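# Lock syringe pump pusher snug against plunger

## Task

Slide the syringe pump's pusher block toward the syringe plunger and leave it latched at the closest locking position that does not press the plunger in at all; any inward movement of the plunger is a failure. The pusher is held in toothed racks by two spring-loaded levers, so press both levers' tabs and move the pusher only while both levers are disengaged, then let them re-engage so it stays locked without the robot holding it.

## Robot and tools

Robot: two arms, left_arm carrying a left hand and right_arm a right hand (mirror images). Bases, scene frame: left_arm at (-0.005, +0.325, 0) m, right_arm at (-0.057, -0.451, 0) m, each turned only slightly about z. A post stands on the floor behind them.

Frames. Scene frame: origin at table height midway between the nominal bases, +z up, +x out over the table, left_arm toward +y. Fixed cameras and the table use it. Each arm's reported hand position, orientation, velocities and wrist camera pose are in that arm's own base frame. Motion offsets are along the axes of the arm's current Hand target. The hand point sits 0.05 m in front of the palm and 0.15 m from the wrist flange along the fingers: +z along straight fingers (fingertips reach 0.06-0.07 m past it), +y out of the palm, +x across the palm away from the thumb on the right hand, toward the thumb on the left. A wrist bracket on the little-finger side can collide; with fingers level the wrist may hang below the hand point.

A command row is 28 numbers, each in [-1, 1], always for both arms: left dx, dy, dz, rx, ry, rz, then left thumb_turn, thumb_bend, index, middle, ring, little, force_limit, speed; then the same 14 for the right. The six pose numbers are an offset (not a pose) from that arm's Hand target as it was when the action or move began; 1.0 equals 0.6 m or 180 degrees; rx, ry, rz form one rotation vector. All rows in one action or move count from that same start, so repeating an offset moves further. All zeros for the six pose numbers asks nothing new of that arm. Finger numbers are absolute targets: -1 open/straight, +1 closed; thumb_turn +1 puts the thumb opposite the fingers. force_limit maps -1..+1 to about 0..10 N at the fingertip (0..15 N for the two thumb motors); speed rises from near zero at -1 to full at +0.48 and above (full travel 0.49 s). For a gentle grip use speed -0.94 or lower. There is no 'unchanged' value: to keep a hand as it is, resend the eight hand numbers last executed for it, or, if none yet, its hand_measured six plus hand_force_limit and hand_speed.

Tools.
execute_actions(actions, cameras): actions is a list of actions, each up to 15 rows, one per 1/30 s step; a short action repeats its final row to 15 steps (0.5 s). Empty actions list returns state and, by default, all camera images.
move(target, speed, blend, stop_force, zero, blocking, cameras): straight-line path of each hand point toward one row or a list of up to 15 rows, all offsets from the same Hand targets. speed in m/s, 0.002-3.6, default 0.25 (turns up to twice that in rad/s); whole move capped at 10 s. blend in m rounds corners in a list; 0 stops at each. stop_force 3-120 N ends an arm's path when its wrist sensor feels that much push against the motion; the arm backs to just before the push, which becomes its Hand target; not reliable while the hand rotates; targets in such a list must share hand numbers. zero (default true) re-zeros the sensor first. blocking=false returns early, not allowed with stop_force. The result adds a 'move:' line: done, off_target, moving, held or fault, plus limits=paced (pose clipped) or limits=held (steps withheld).
wait(seconds 0-3600), stop() brakes a running move, zoom_image(camera, region [x0,y0,x1,y1] pixels, at most 504 each way), show_instructions(), zero_wrist_force(arm), finished_scene(scene=1).

Cameras: cam_head_left, cam_head_right, cam_high, cam_low (504x504), cam_left_wrist, cam_right_wrist (672x504 fisheye).

Results give end_effector_position (m), end_effector_quat_wxyz, velocities (omitted when joints are still), Hand target (the last commanded pose after clipping; next offsets start here; the hand often rests a bit short, and a new execute_actions call re-requests it), joint positions and torques, Wrist force and Wrist torque in the tool's own axes plus a peak line, and per hand six-value lists hand_measured, hand_stopped_by (moving, target, force, stalled, fault) and hand_load_n (positive when pushed open; a dropped grip shows as load near 0).

Limits and cautions. Orientation commands are clipped to 32 degrees from the measured one per step. A clearance check holds commands that bring the arms too close; contact between arms can fail the task. Torque or roughly 150 N outside force on an arm stops it for 10 s; wrist joint limits are low (about 12-15 N m of push). Stiff arms fault if commanded even slightly past a firm contact, so approach slowly with a small stop_force. Hot motors (70 °C warning, 85 °C brake) come from holding loads or pushing against unreachable poses. Avoid slams, drops, hard pushes and pressing the plunger: squeeze both lever tabs, slide gently until just touching-free of the plunger, release so the levers catch, then verify visually before finishing.

Each tool is called after "Request:" as a command line: name --argument value for each argument, lists and objects as JSON in quotes; but a table of rows of numbers goes row by row, as --pt "numbers of a row", without its own name.

Reference images:

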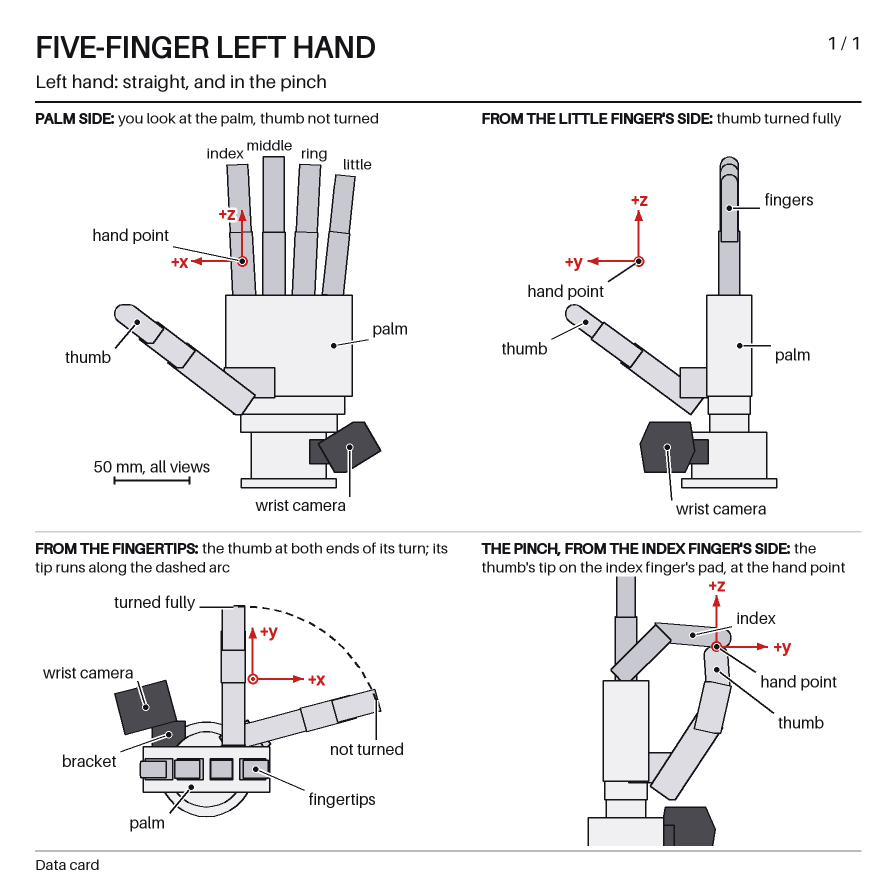

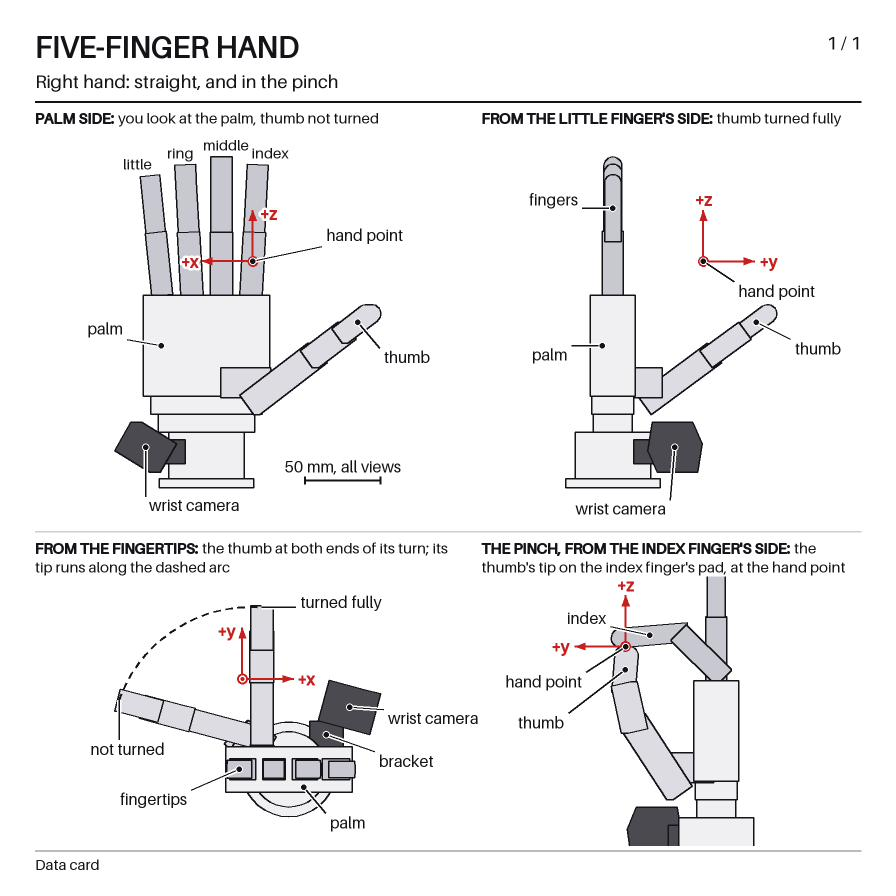

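## Session

Request:
execute_actions --actions '[]'

Scene clock: 0.00 s.
left_arm: end_effector_position=(+0.5100, +0.1085, +0.2359) hand_measured=(-1.000, -1.000, -1.000, -1.000, -1.000, -1.000) hand_load_n=(+0.0, +0.0, +0.0, +0.0, +0.0, +0.0) hand_stopped_by=(target, target, target, target, target, target) hand_force_limit=0.00 hand_speed=-0.80 end_effector_quat_wxyz=(+0.285, +0.874, -0.003, +0.394) | right_arm: end_effector_position=(+0.6140, +0.2385, +0.1983) hand_measured=(-1.000, -1.000, -1.000, -1.000, -1.000, -1.000) hand_load_n=(+0.0, +0.5, +0.0, +0.0, +0.0, +0.0) hand_stopped_by=(target, target, target, target, target, target) hand_force_limit=0.00 hand_speed=-0.80 end_effector_quat_wxyz=(-0.087, +0.924, +0.361, +0.094)
Joint positions: left_arm=[4.153 -2.047 -1.735 2.1 -0.56 2.651] | right_arm=[0.19 -0.754 0.715 1.454 1.365 1.031]
Joint velocities: within noise
Joint torques (N m): no reading
Wrist force (N): no reading
Wrist torque (N m): no reading
Wrist force, peak (N): no reading
Hand target: left_arm +0.5100, +0.1085, +0.2359; +0.285, +0.874, -0.003, +0.394 | right_arm +0.6140, +0.2385, +0.1983; -0.087, +0.924, +0.361, +0.094

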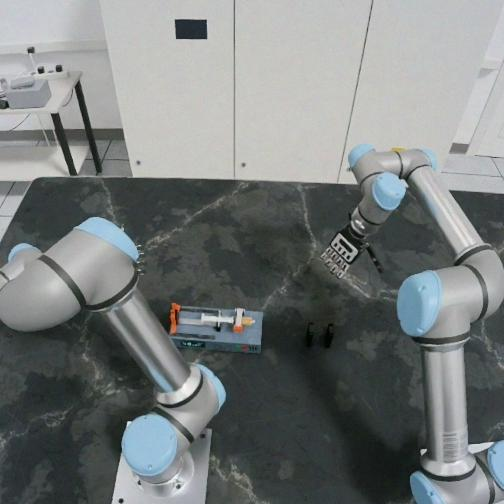

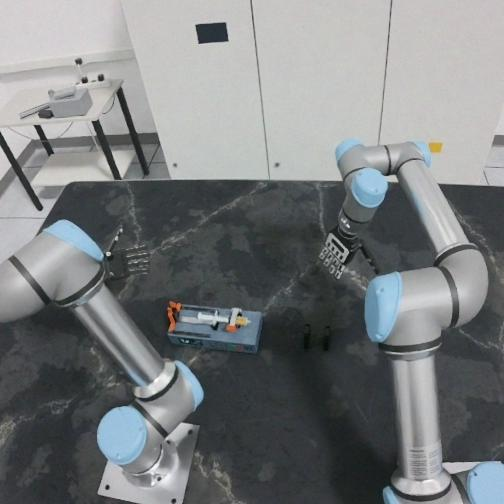

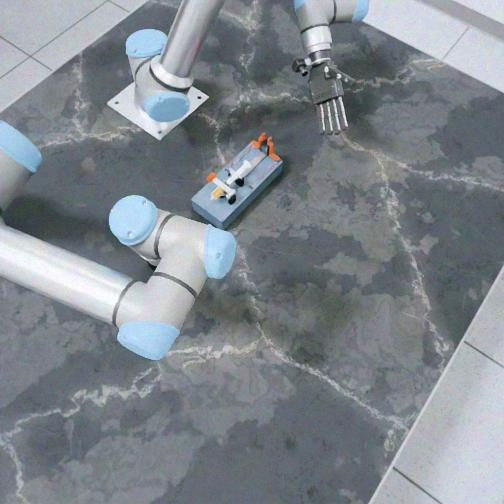

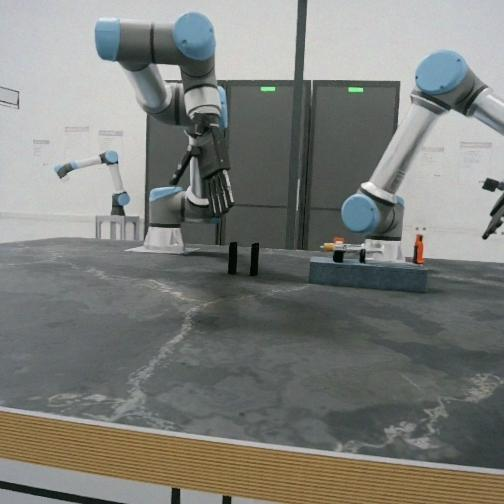

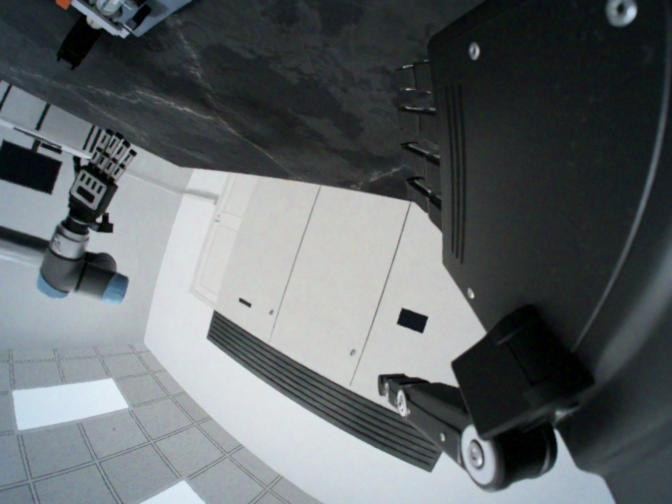

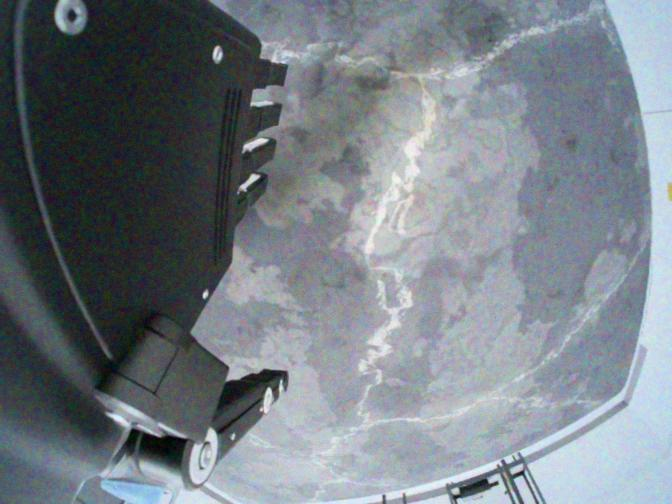

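Request:
zoom_image --camera "cam_head_left" --region '[140, 270, 290, 380]'

Request:
zoom_image --camera "cam_head_right" --region '[140, 270, 350, 380]'

Request:
zoom_image --camera "cam_high" --region '[170, 120, 310, 240]'

Request:
zoom_image --camera "cam_low" --region '[290, 210, 450, 310]'

Scaled by 3.360 from the camera's image (finer frame: 720x720).

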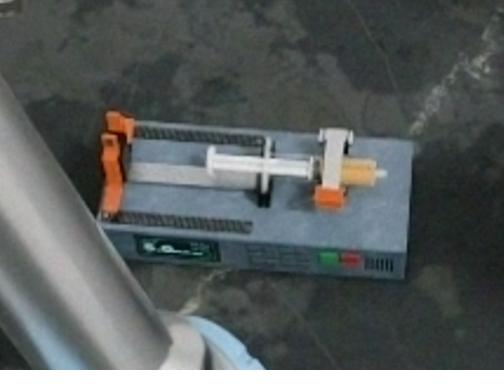

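Scaled by 2.400 from the camera's image (finer frame: 720x720).

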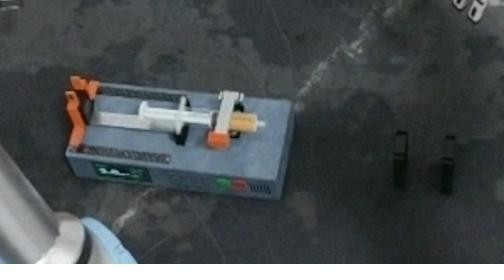

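Scaled by 3.600 from the camera's image (finer frame: 720x720).

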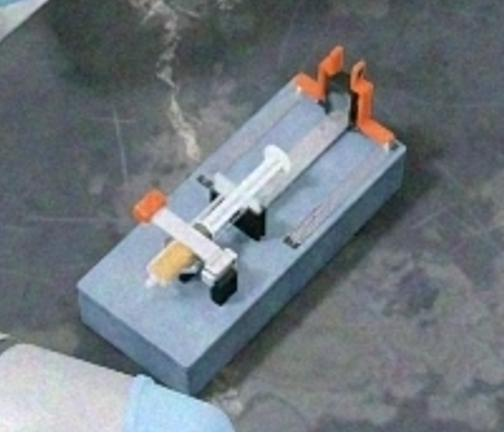

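Scaled by 3.150 from the camera's image (finer frame: 720x720).

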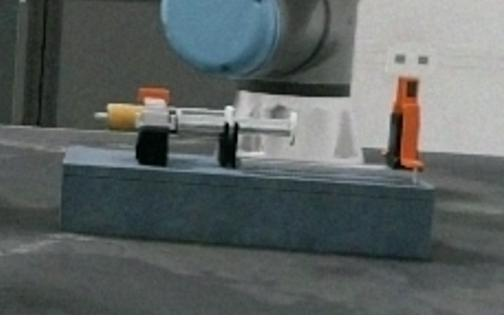

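Request:
move --target '[-0.06,0.2033,-0.1533,-0.0563,-0.3513,0.4506,-1,-1,-1,-1,-1,-1,0,-0.8,0,0,0,0,0,0,-1,-1,-1,-1,-1,-1,0,-0.8]' --speed 0.25 --cameras '["all"]'

Scene clock: 81.43 s.
left_arm: end_effector_position=(+0.3940, +0.0443, +0.3200) hand_measured=(-1.000, -1.000, -1.000, -1.000, -1.000, -1.000) hand_load_n=(+0.0, +0.0, +0.0, +0.0, +0.5, +0.0) hand_stopped_by=(target, target, target, target, target, target) hand_force_limit=0.00 hand_speed=-0.80 end_effector_quat_wxyz=(+0.000, +0.708, -0.707, +0.000) | right_arm: end_effector_position=(+0.6140, +0.2385, +0.1983) hand_measured=(-1.000, -1.000, -1.000, -1.000, -1.000, -1.000) hand_load_n=(+0.0, +0.0, +0.0, +0.0, +0.0, +0.0) hand_stopped_by=(target, target, target, target, target, target) hand_force_limit=0.00 hand_speed=-0.80 end_effector_quat_wxyz=(-0.087, +0.924, +0.361, +0.094)
Joint positions: left_arm=[3.599 -1.927 -1.19 1.547 -1.571 3.598] | right_arm=[0.19 -0.754 0.715 1.454 1.365 1.031]
Joint torques (N m): left_arm=[3.21 22.29 9.79 -1.74 0.45 -0.67] | right_arm=[0.76 -52.03 -19.33 2.01 -0.06 0.11]
Wrist force (N): left_arm=[-1.4 0.3 -0.5] | right_arm=[0.2 -0.1 -0.1]
Wrist torque (N m): left_arm=[0.12 -0.01 0.15] | right_arm=[0.00 -0.02 0.02]
Wrist force, peak (N): left_arm=[-1.4 0.5 -0.4] | right_arm=[0.1 0.6 -0.5]
Hand target: left_arm +0.3940, +0.0443, +0.3200; +0.000, +0.708, -0.707, +0.000 | right_arm +0.6140, +0.2385, +0.1983; -0.087, +0.924, +0.361, +0.094
Off the commanded pose: left_arm 0.000 m, 0 deg | right_arm 0.000 m, 0 deg.
move: done
cam_left_wrist: T_world_to_cam=[[0.97007, -0.2416, 0.0244, -0.38195], [-0.22116, -0.83753, 0.49963, -0.03942], [-0.10027, -0.49007, -0.8659, 0.45039]] pos_world=[0.40696, 0.09543, 0.41901]

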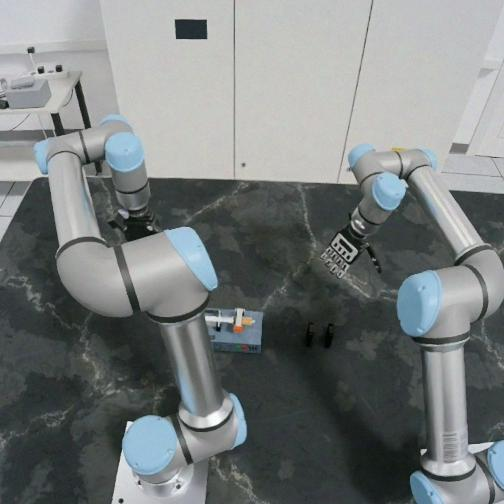

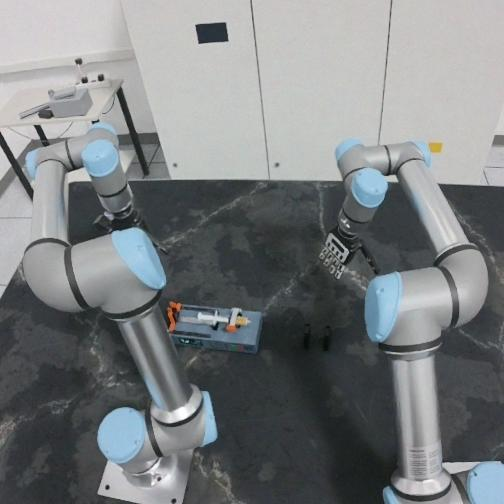

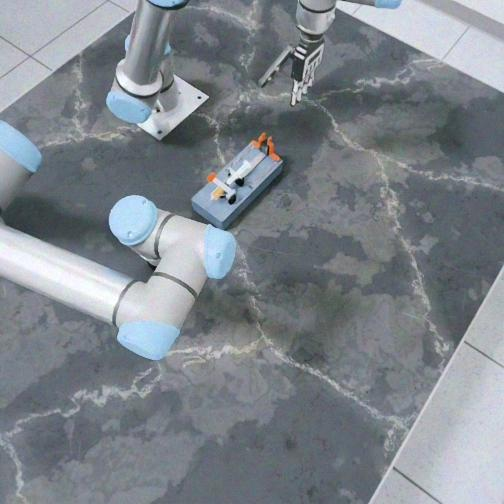

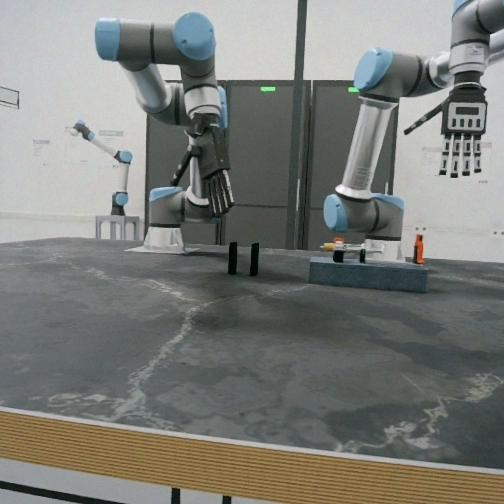

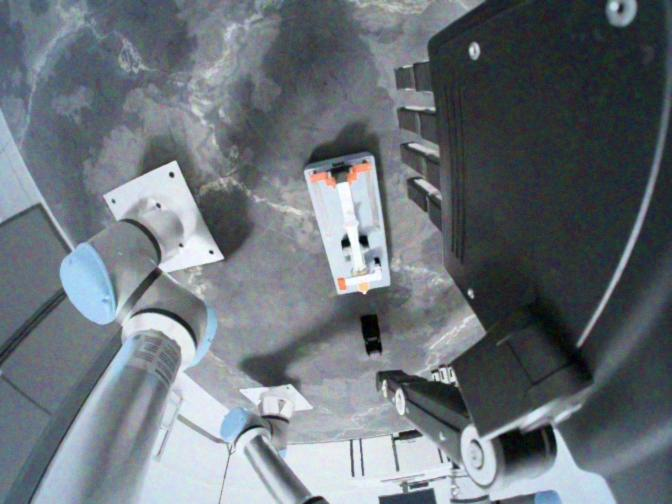

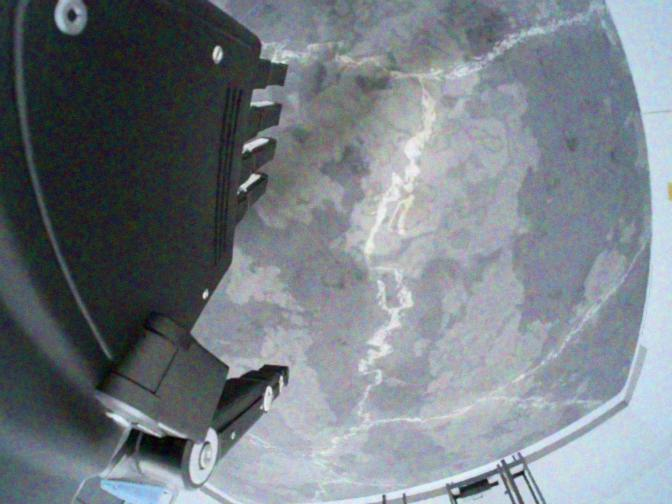

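Request:
zoom_image --camera "cam_left_wrist" --region '[280, 130, 420, 310]'

Request:
zoom_image --camera "cam_left_wrist" --region '[295, 140, 395, 210]'

Request:
zoom_image --camera "cam_high" --region '[235, 120, 295, 170]'

Scaled by 2.800 from the camera's image (finer frame: 960x720).

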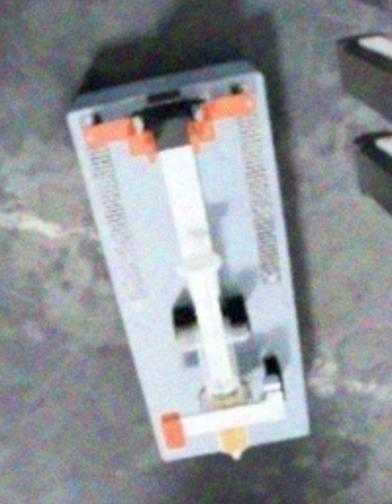

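Scaled by 5.040 from the camera's image (finer frame: 960x720).

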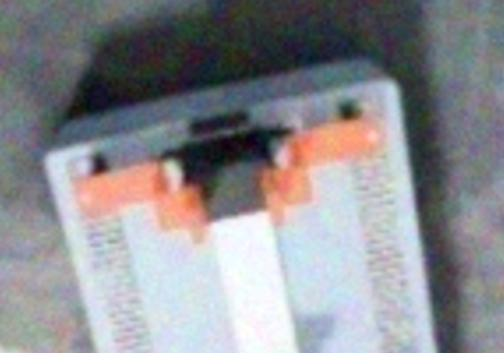

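Scaled by 8.400 from the camera's image (finer frame: 720x720).

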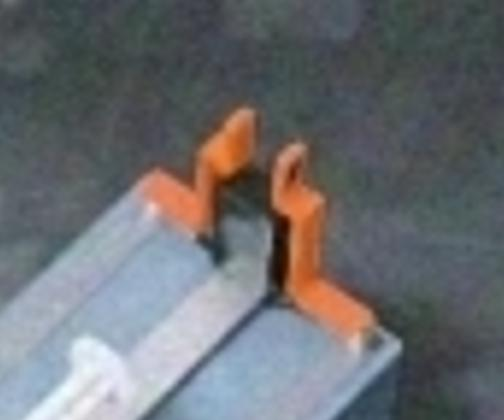

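Request:
move --target '[0.0067,-0.0133,0.2,0.2222,0,0,1,-1,-1,-1,-1,-1,0,-0.3,0,0,0,0,0,0,-1,-1,-1,-1,-1,-1,0,-0.8]' --speed 0.2 --cameras '["all"]'

Request:
zoom_image --camera "cam_left_wrist" --region '[220, 60, 460, 300]'

Scene clock: 225.43 s.
left_arm: end_effector_position=(+0.4019, +0.0404, +0.2001) hand_measured=(+1.000, -1.000, -1.000, -1.000, -1.000, -1.000) hand_load_n=(+0.0, +0.0, +0.0, +0.0, +0.0, +0.0) hand_stopped_by=(target, target, target, target, target, target) hand_force_limit=0.00 hand_speed=-0.30 end_effector_quat_wxyz=(-0.242, +0.665, -0.664, +0.241) | right_arm: end_effector_position=(+0.6140, +0.2385, +0.1983) hand_measured=(-1.000, -1.000, -1.000, -1.000, -1.000, -1.000) hand_load_n=(+0.0, -0.5, +0.0, +0.0, +0.0, +0.0) hand_stopped_by=(target, target, target, target, target, target) hand_force_limit=0.00 hand_speed=-0.80 end_effector_quat_wxyz=(-0.087, +0.924, +0.361, +0.094)
Joint positions: left_arm=[3.851 -1.499 -1.906 2.402 -1.14 3.723] | right_arm=[0.19 -0.754 0.715 1.454 1.365 1.031]
Joint torques (N m): left_arm=[-8.94 6.58 13.01 0.37 0.42 -1.18] | right_arm=[0.27 -52.2 -19.75 2.14 -0.04 0.06]
Wrist force (N): left_arm=[-0.9 0.2 -1.1] | right_arm=[0.3 0.0 -0.3]
Wrist torque (N m): left_arm=[0.25 -0.10 0.06] | right_arm=[0.01 -0.04 0.03]
Wrist force, peak (N): left_arm=[-1.5 -0.4 -1.1] | right_arm=[0.2 0.7 0.0]
Hand target: left_arm +0.4020, +0.0403, +0.2000; -0.242, +0.665, -0.664, +0.242 | right_arm +0.6140, +0.2385, +0.1983; -0.087, +0.924, +0.361, +0.094
Off the commanded pose: left_arm 0.000 m, 0 deg | right_arm 0.000 m, 0 deg.
move: done
cam_left_wrist: T_world_to_cam=[[0.72781, -0.24206, 0.64163, -0.41378], [-0.49028, -0.83786, 0.24003, 0.17911], [0.4795, -0.48928, -0.72848, 0.08486]] pos_world=[0.34828, 0.09143, 0.28432]

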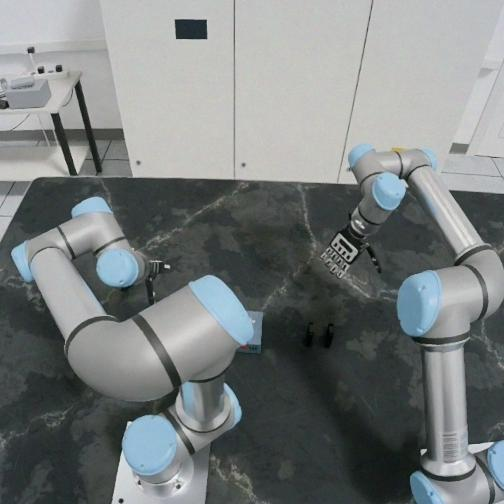

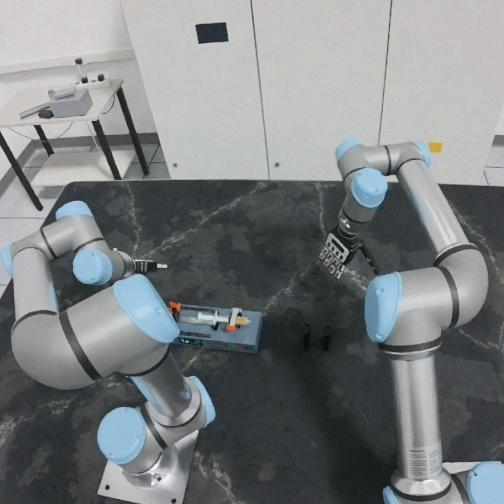

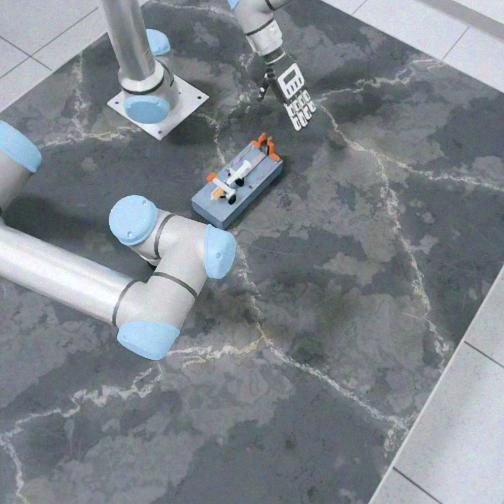

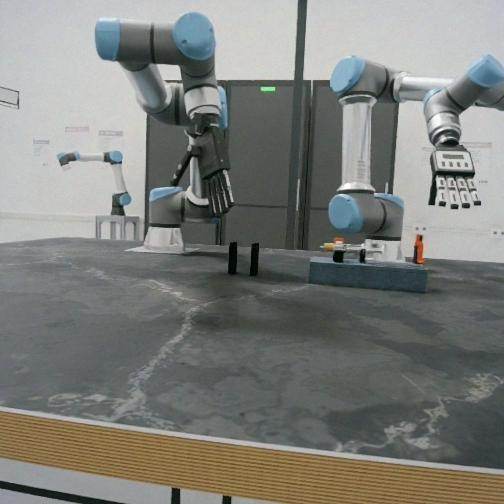

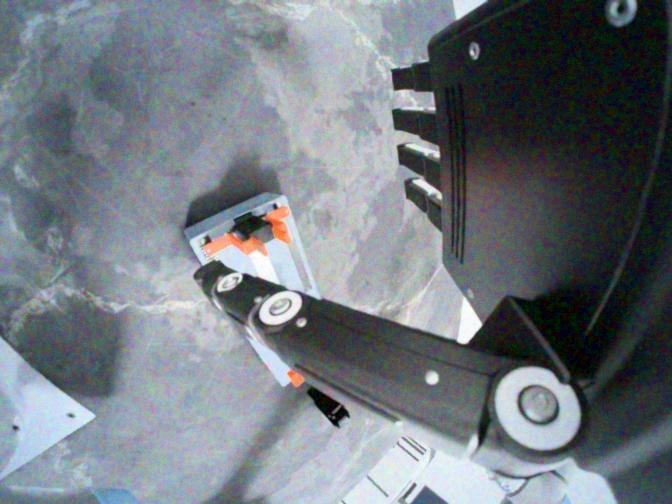

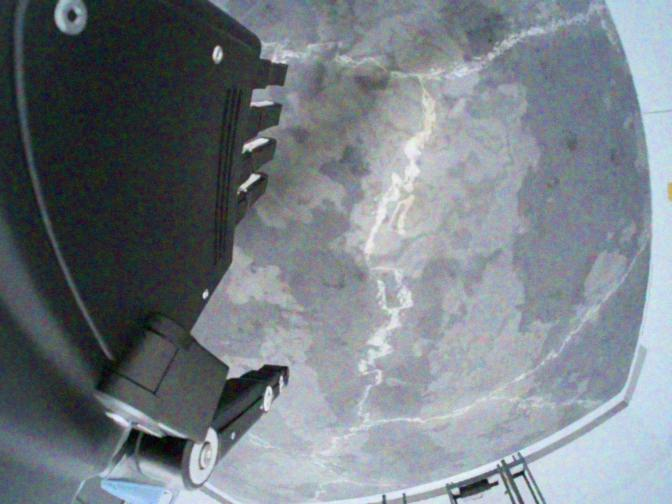

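Scaled by 2.100 from the camera's image (finer frame: 960x720).

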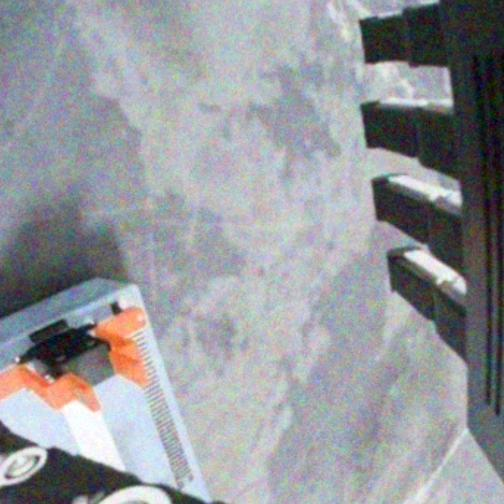

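Request:
zoom_image --camera "cam_left_wrist" --region '[180, 180, 320, 285]'

Request:
zoom_image --camera "cam_low" --region '[390, 220, 450, 280]'

Request:
zoom_image --camera "cam_head_right" --region '[155, 285, 215, 345]'

Scaled by 3.600 from the camera's image (finer frame: 960x720).

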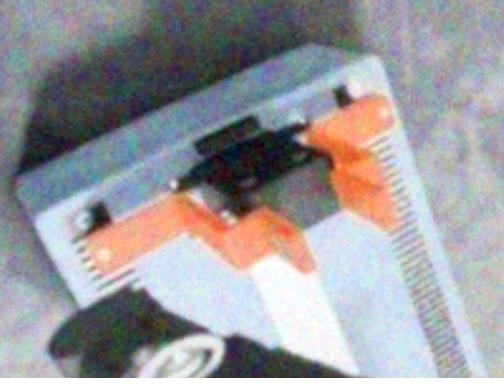

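Scaled by 8.400 from the camera's image (finer frame: 720x720).

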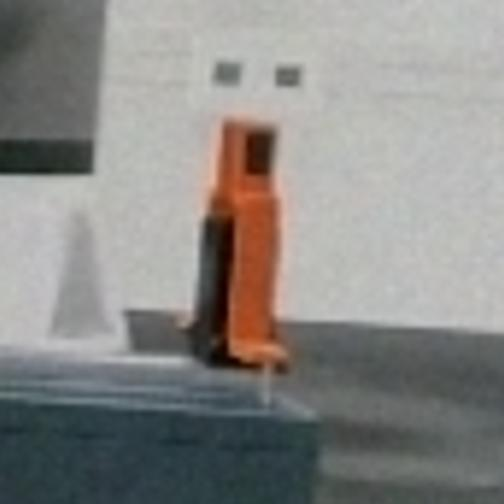

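Scaled by 8.400 from the camera's image (finer frame: 720x720).

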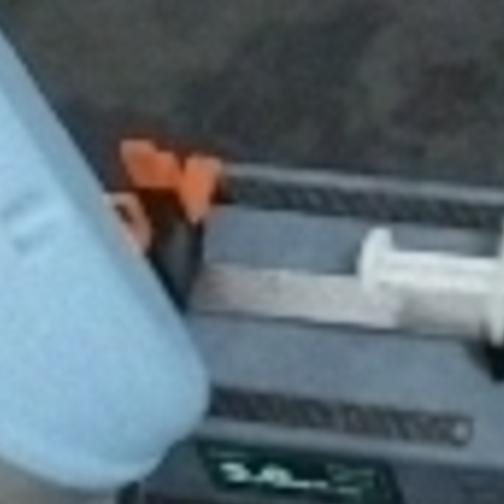

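Request:
move --target '[0.0173,0.0536,0.0638,0,0,0,1,-1,-1,-1,-1,-1,0,-0.3,0,0,0,0,0,0,-1,-1,-1,-1,-1,-1,0,-0.8]' --speed 0.15 --cameras '["cam_left_wrist","cam_low","cam_high"]'

Request:
zoom_image --camera "cam_left_wrist" --region '[210, 160, 410, 310]'

Request:
zoom_image --camera "cam_high" --region '[230, 110, 290, 170]'

Request:
zoom_image --camera "cam_low" --region '[380, 190, 470, 280]'

Scene clock: 267.13 s.
left_arm: end_effector_position=(+0.4019, +0.0299, +0.1500) hand_measured=(+1.000, -1.000, -1.000, -1.000, -1.000, -1.000) hand_load_n=(+0.0, +0.0, +0.0, +0.0, +0.0, -0.5) hand_stopped_by=(target, target, target, target, target, target) hand_force_limit=0.00 hand_speed=-0.30 end_effector_quat_wxyz=(-0.242, +0.665, -0.664, +0.242) | right_arm: end_effector_position=(+0.6140, +0.2385, +0.1983) hand_measured=(-1.000, -1.000, -1.000, -1.000, -1.000, -1.000) hand_load_n=(+0.0, +0.0, +0.0, +0.0, +0.0, +0.0) hand_stopped_by=(target, target, target, target, target, target) hand_force_limit=0.00 hand_speed=-0.80 end_effector_quat_wxyz=(-0.087, +0.924, +0.361, +0.094)
Joint positions: left_arm=[3.821 -1.532 -2.008 2.548 -1.156 3.695] | right_arm=[0.19 -0.754 0.715 1.454 1.365 1.031]
Joint torques (N m): left_arm=[10.58 30.06 16.05 -0.87 2.52 1.77] | right_arm=[0.86 -52.33 -19.84 2.2 -0.11 -0.02]
Wrist force (N): left_arm=[-1.1 0.4 -1.2] | right_arm=[0.6 0.2 -0.3]
Wrist torque (N m): left_arm=[0.29 -0.06 0.09] | right_arm=[0.05 -0.08 0.04]
Wrist force, peak (N): left_arm=[-1.2 -0.9 -2.1] | right_arm=[0.6 0.1 -0.5]
Hand target: left_arm +0.4020, +0.0300, +0.1500; -0.242, +0.665, -0.664, +0.242 | right_arm +0.6140, +0.2385, +0.1983; -0.087, +0.924, +0.361, +0.094
Off the commanded pose: left_arm 0.000 m, 0 deg | right_arm 0.000 m, 0 deg.
move: done
cam_left_wrist: T_world_to_cam=[[0.72782, -0.24206, 0.64163, -0.38415], [-0.49045, -0.83768, 0.24031, 0.1824], [0.47931, -0.48959, -0.7284, 0.04335]] pos_world=[0.34828, 0.08103, 0.23422]
Images, in order (width x height): cam_high 504x504, cam_low 504x504, cam_left_wrist 672x504.

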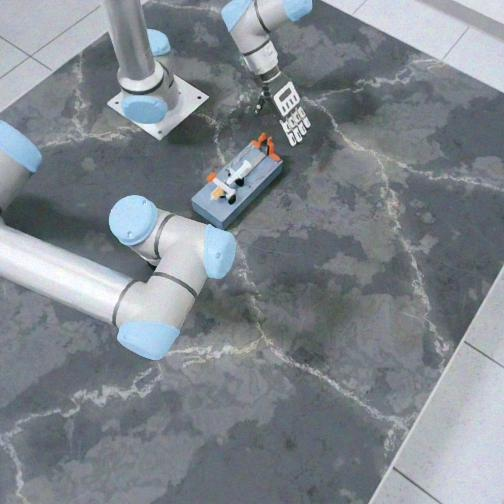

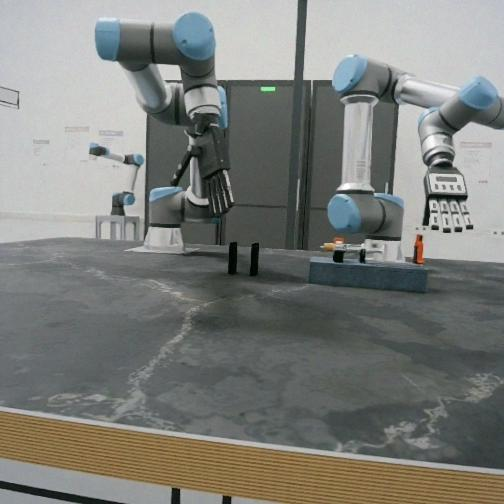

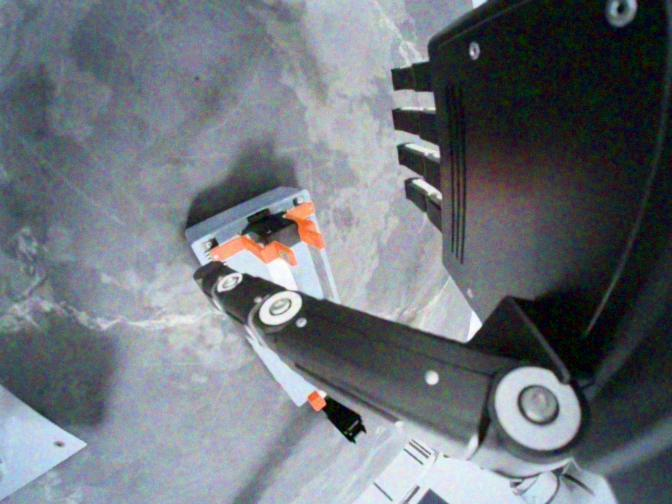

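Scaled by 2.520 from the camera's image (finer frame: 960x720).

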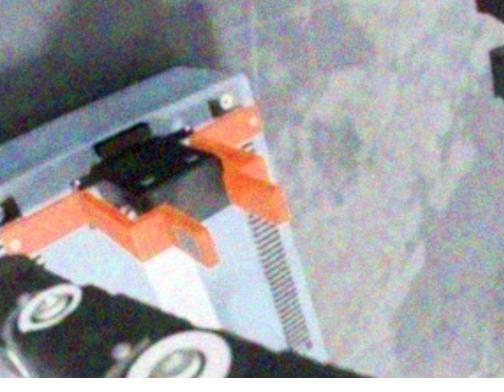

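Scaled by 8.400 from the camera's image (finer frame: 720x720).

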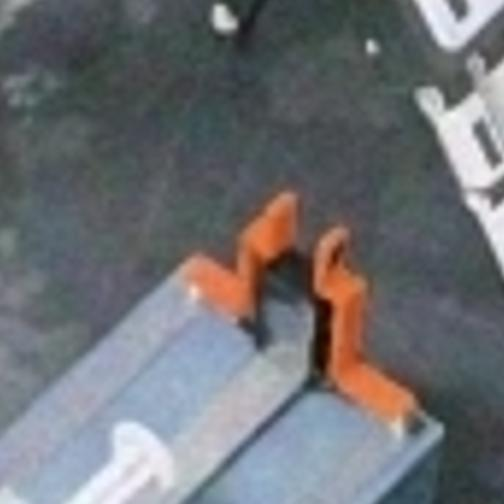

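Scaled by 5.600 from the camera's image (finer frame: 720x720).

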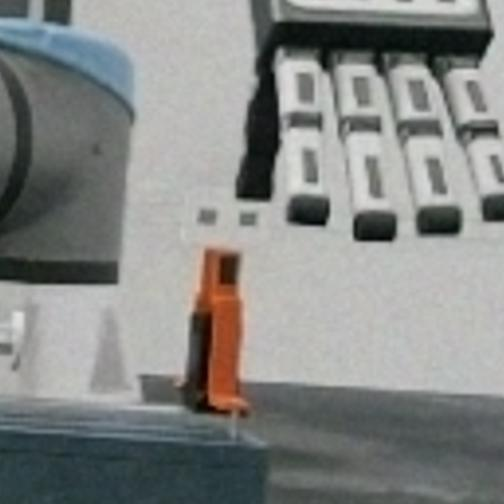

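Request:
zoom_image --camera "cam_left_wrist" --region '[230, 190, 330, 270]'

Scaled by 5.040 from the camera's image (finer frame: 960x720).

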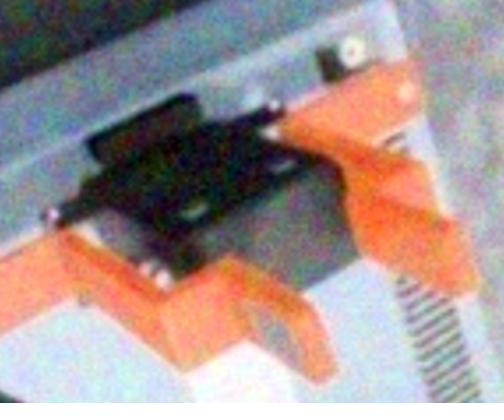

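Request:
move --target '[0.034,-0.023,-0.0133,0.0827,-0.0698,-0.064,1,-1,-0.3,-1,-1,-1,0,-0.3,0,0,0,0,0,0,-1,-1,-1,-1,-1,-1,0,-0.8]' --speed 0.15 --cameras '["all"]'

Request:
zoom_image --camera "cam_left_wrist" --region '[210, 150, 410, 300]'

Request:
zoom_image --camera "cam_high" --region '[230, 100, 300, 170]'

Request:
zoom_image --camera "cam_low" --region '[380, 190, 470, 280]'

Scene clock: 353.07 s.
left_arm: end_effector_position=(+0.4074, +0.0095, +0.1650) hand_measured=(+1.000, -1.000, -0.300, -1.000, -1.000, -1.000) hand_load_n=(+0.0, +0.0, +0.0, +0.0, +0.0, +0.0) hand_stopped_by=(target, target, target, target, target, target) hand_force_limit=0.00 hand_speed=-0.30 end_effector_quat_wxyz=(-0.371, +0.713, -0.527, +0.274) | right_arm: end_effector_position=(+0.6140, +0.2385, +0.1983) hand_measured=(-1.000, -1.000, -1.000, -1.000, -1.000, -1.000) hand_load_n=(+0.0, +0.0, +0.0, +0.0, +0.0, +0.0) hand_stopped_by=(target, target, target, target, target, target) hand_force_limit=0.00 hand_speed=-0.80 end_effector_quat_wxyz=(-0.087, +0.924, +0.361, +0.094)
Joint positions: left_arm=[3.696 -1.294 -2.193 2.86 -1.362 3.291] | right_arm=[0.19 -0.754 0.715 1.454 1.365 1.031]
Joint torques (N m): left_arm=[8.67 -3.31 27.05 -2.21 1.62 0.06] | right_arm=[1.89 -52.5 -19.87 2.35 0.05 0.1]
Wrist force (N): left_arm=[-1.3 0.5 -1.4] | right_arm=[0.3 0.4 -0.4]
Wrist torque (N m): left_arm=[0.37 -0.03 0.01] | right_arm=[0.09 -0.03 0.03]
Wrist force, peak (N): left_arm=[-1.5 0.6 -1.7] | right_arm=[0.3 0.6 -0.5]
Hand target: left_arm +0.4074, +0.0096, +0.1650; -0.371, +0.713, -0.527, +0.274 | right_arm +0.6140, +0.2385, +0.1983; -0.087, +0.924, +0.361, +0.094
Off the commanded pose: left_arm 0.000 m, 0 deg | right_arm 0.000 m, 0 deg.
move: done
cam_left_wrist: T_world_to_cam=[[0.58416, -0.07516, 0.80815, -0.37322], [-0.26789, -0.95776, 0.10456, 0.09725], [0.76616, -0.27758, -0.57962, -0.10174]] pos_world=[0.32202, 0.03685, 0.23248]

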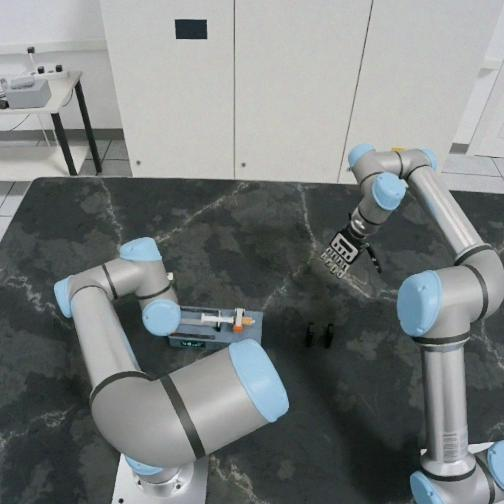

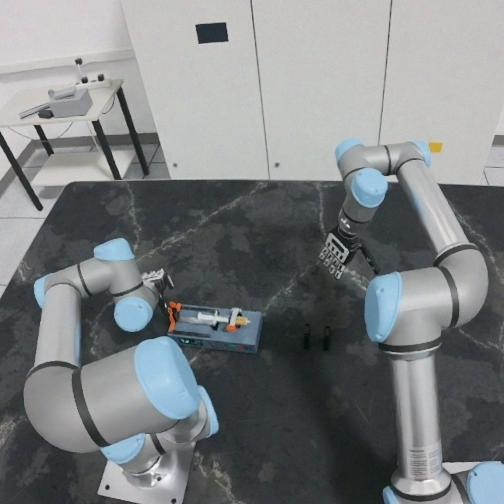

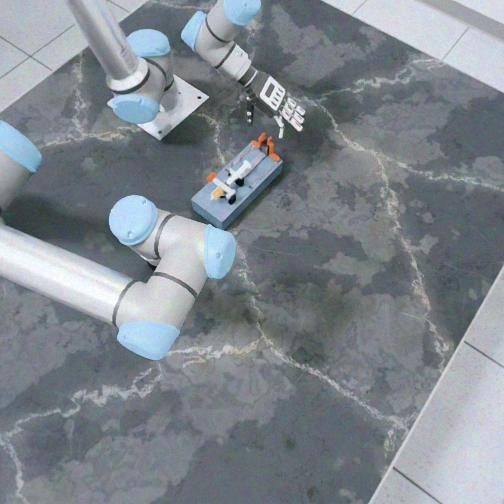

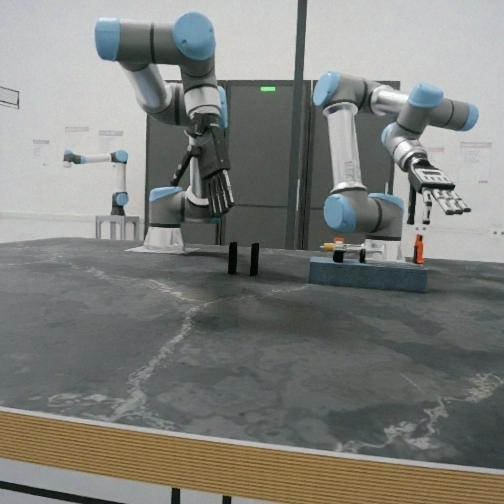

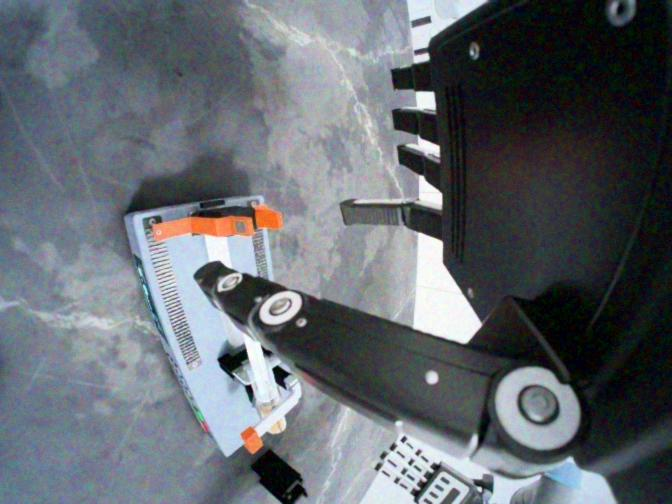

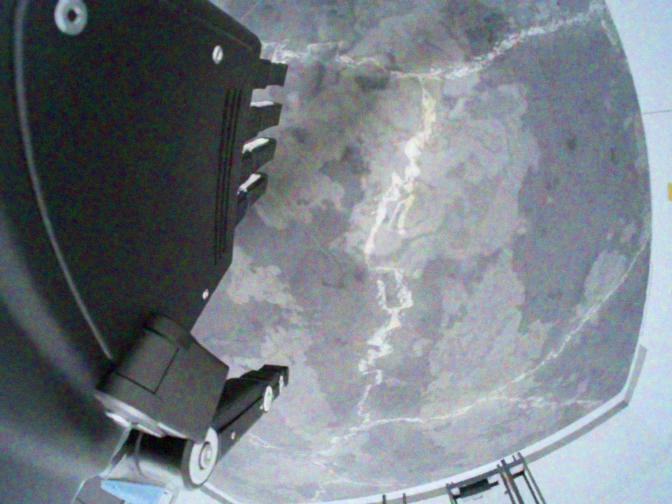

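Scaled by 2.520 from the camera's image (finer frame: 960x720).

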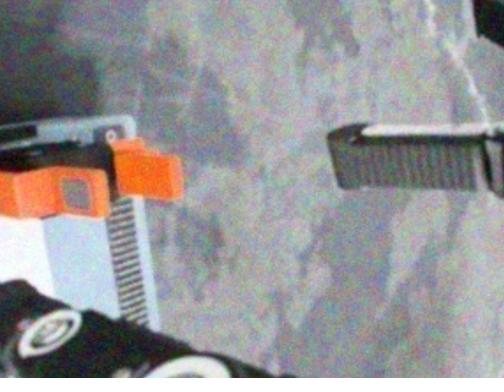

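Scaled by 7.200 from the camera's image (finer frame: 720x720).

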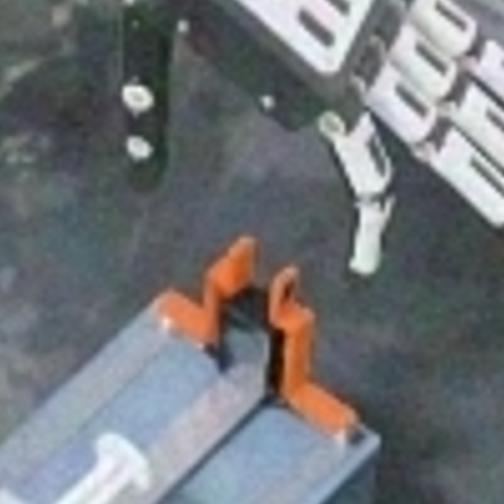

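Scaled by 5.600 from the camera's image (finer frame: 720x720).

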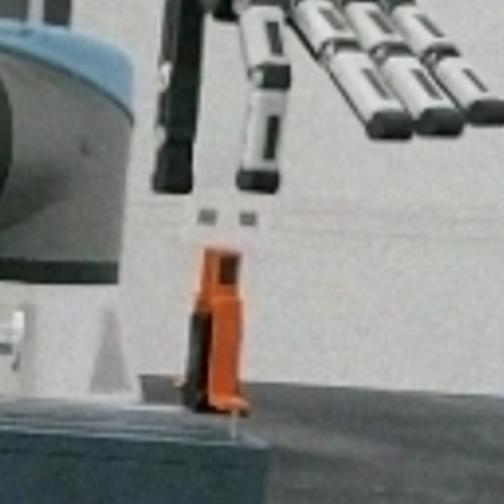

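Request:
zoom_image --camera "cam_left_wrist" --region '[325, 180, 425, 250]'

Request:
zoom_image --camera "cam_left_wrist" --region '[185, 240, 285, 310]'

Scaled by 5.040 from the camera's image (finer frame: 960x720).

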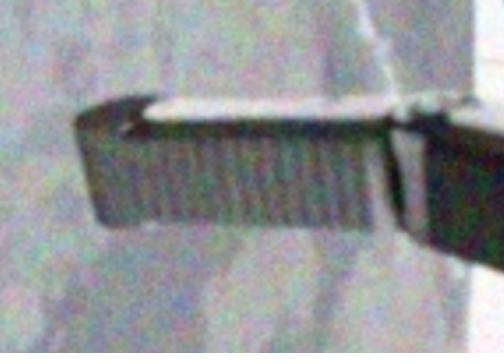

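Scaled by 5.040 from the camera's image (finer frame: 960x720).

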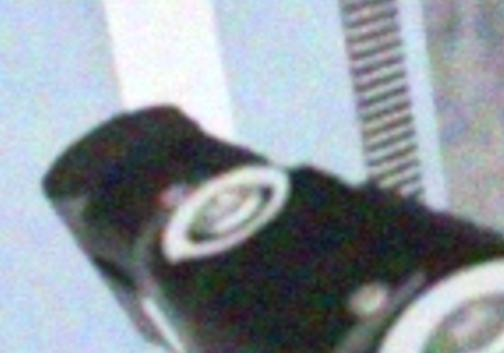

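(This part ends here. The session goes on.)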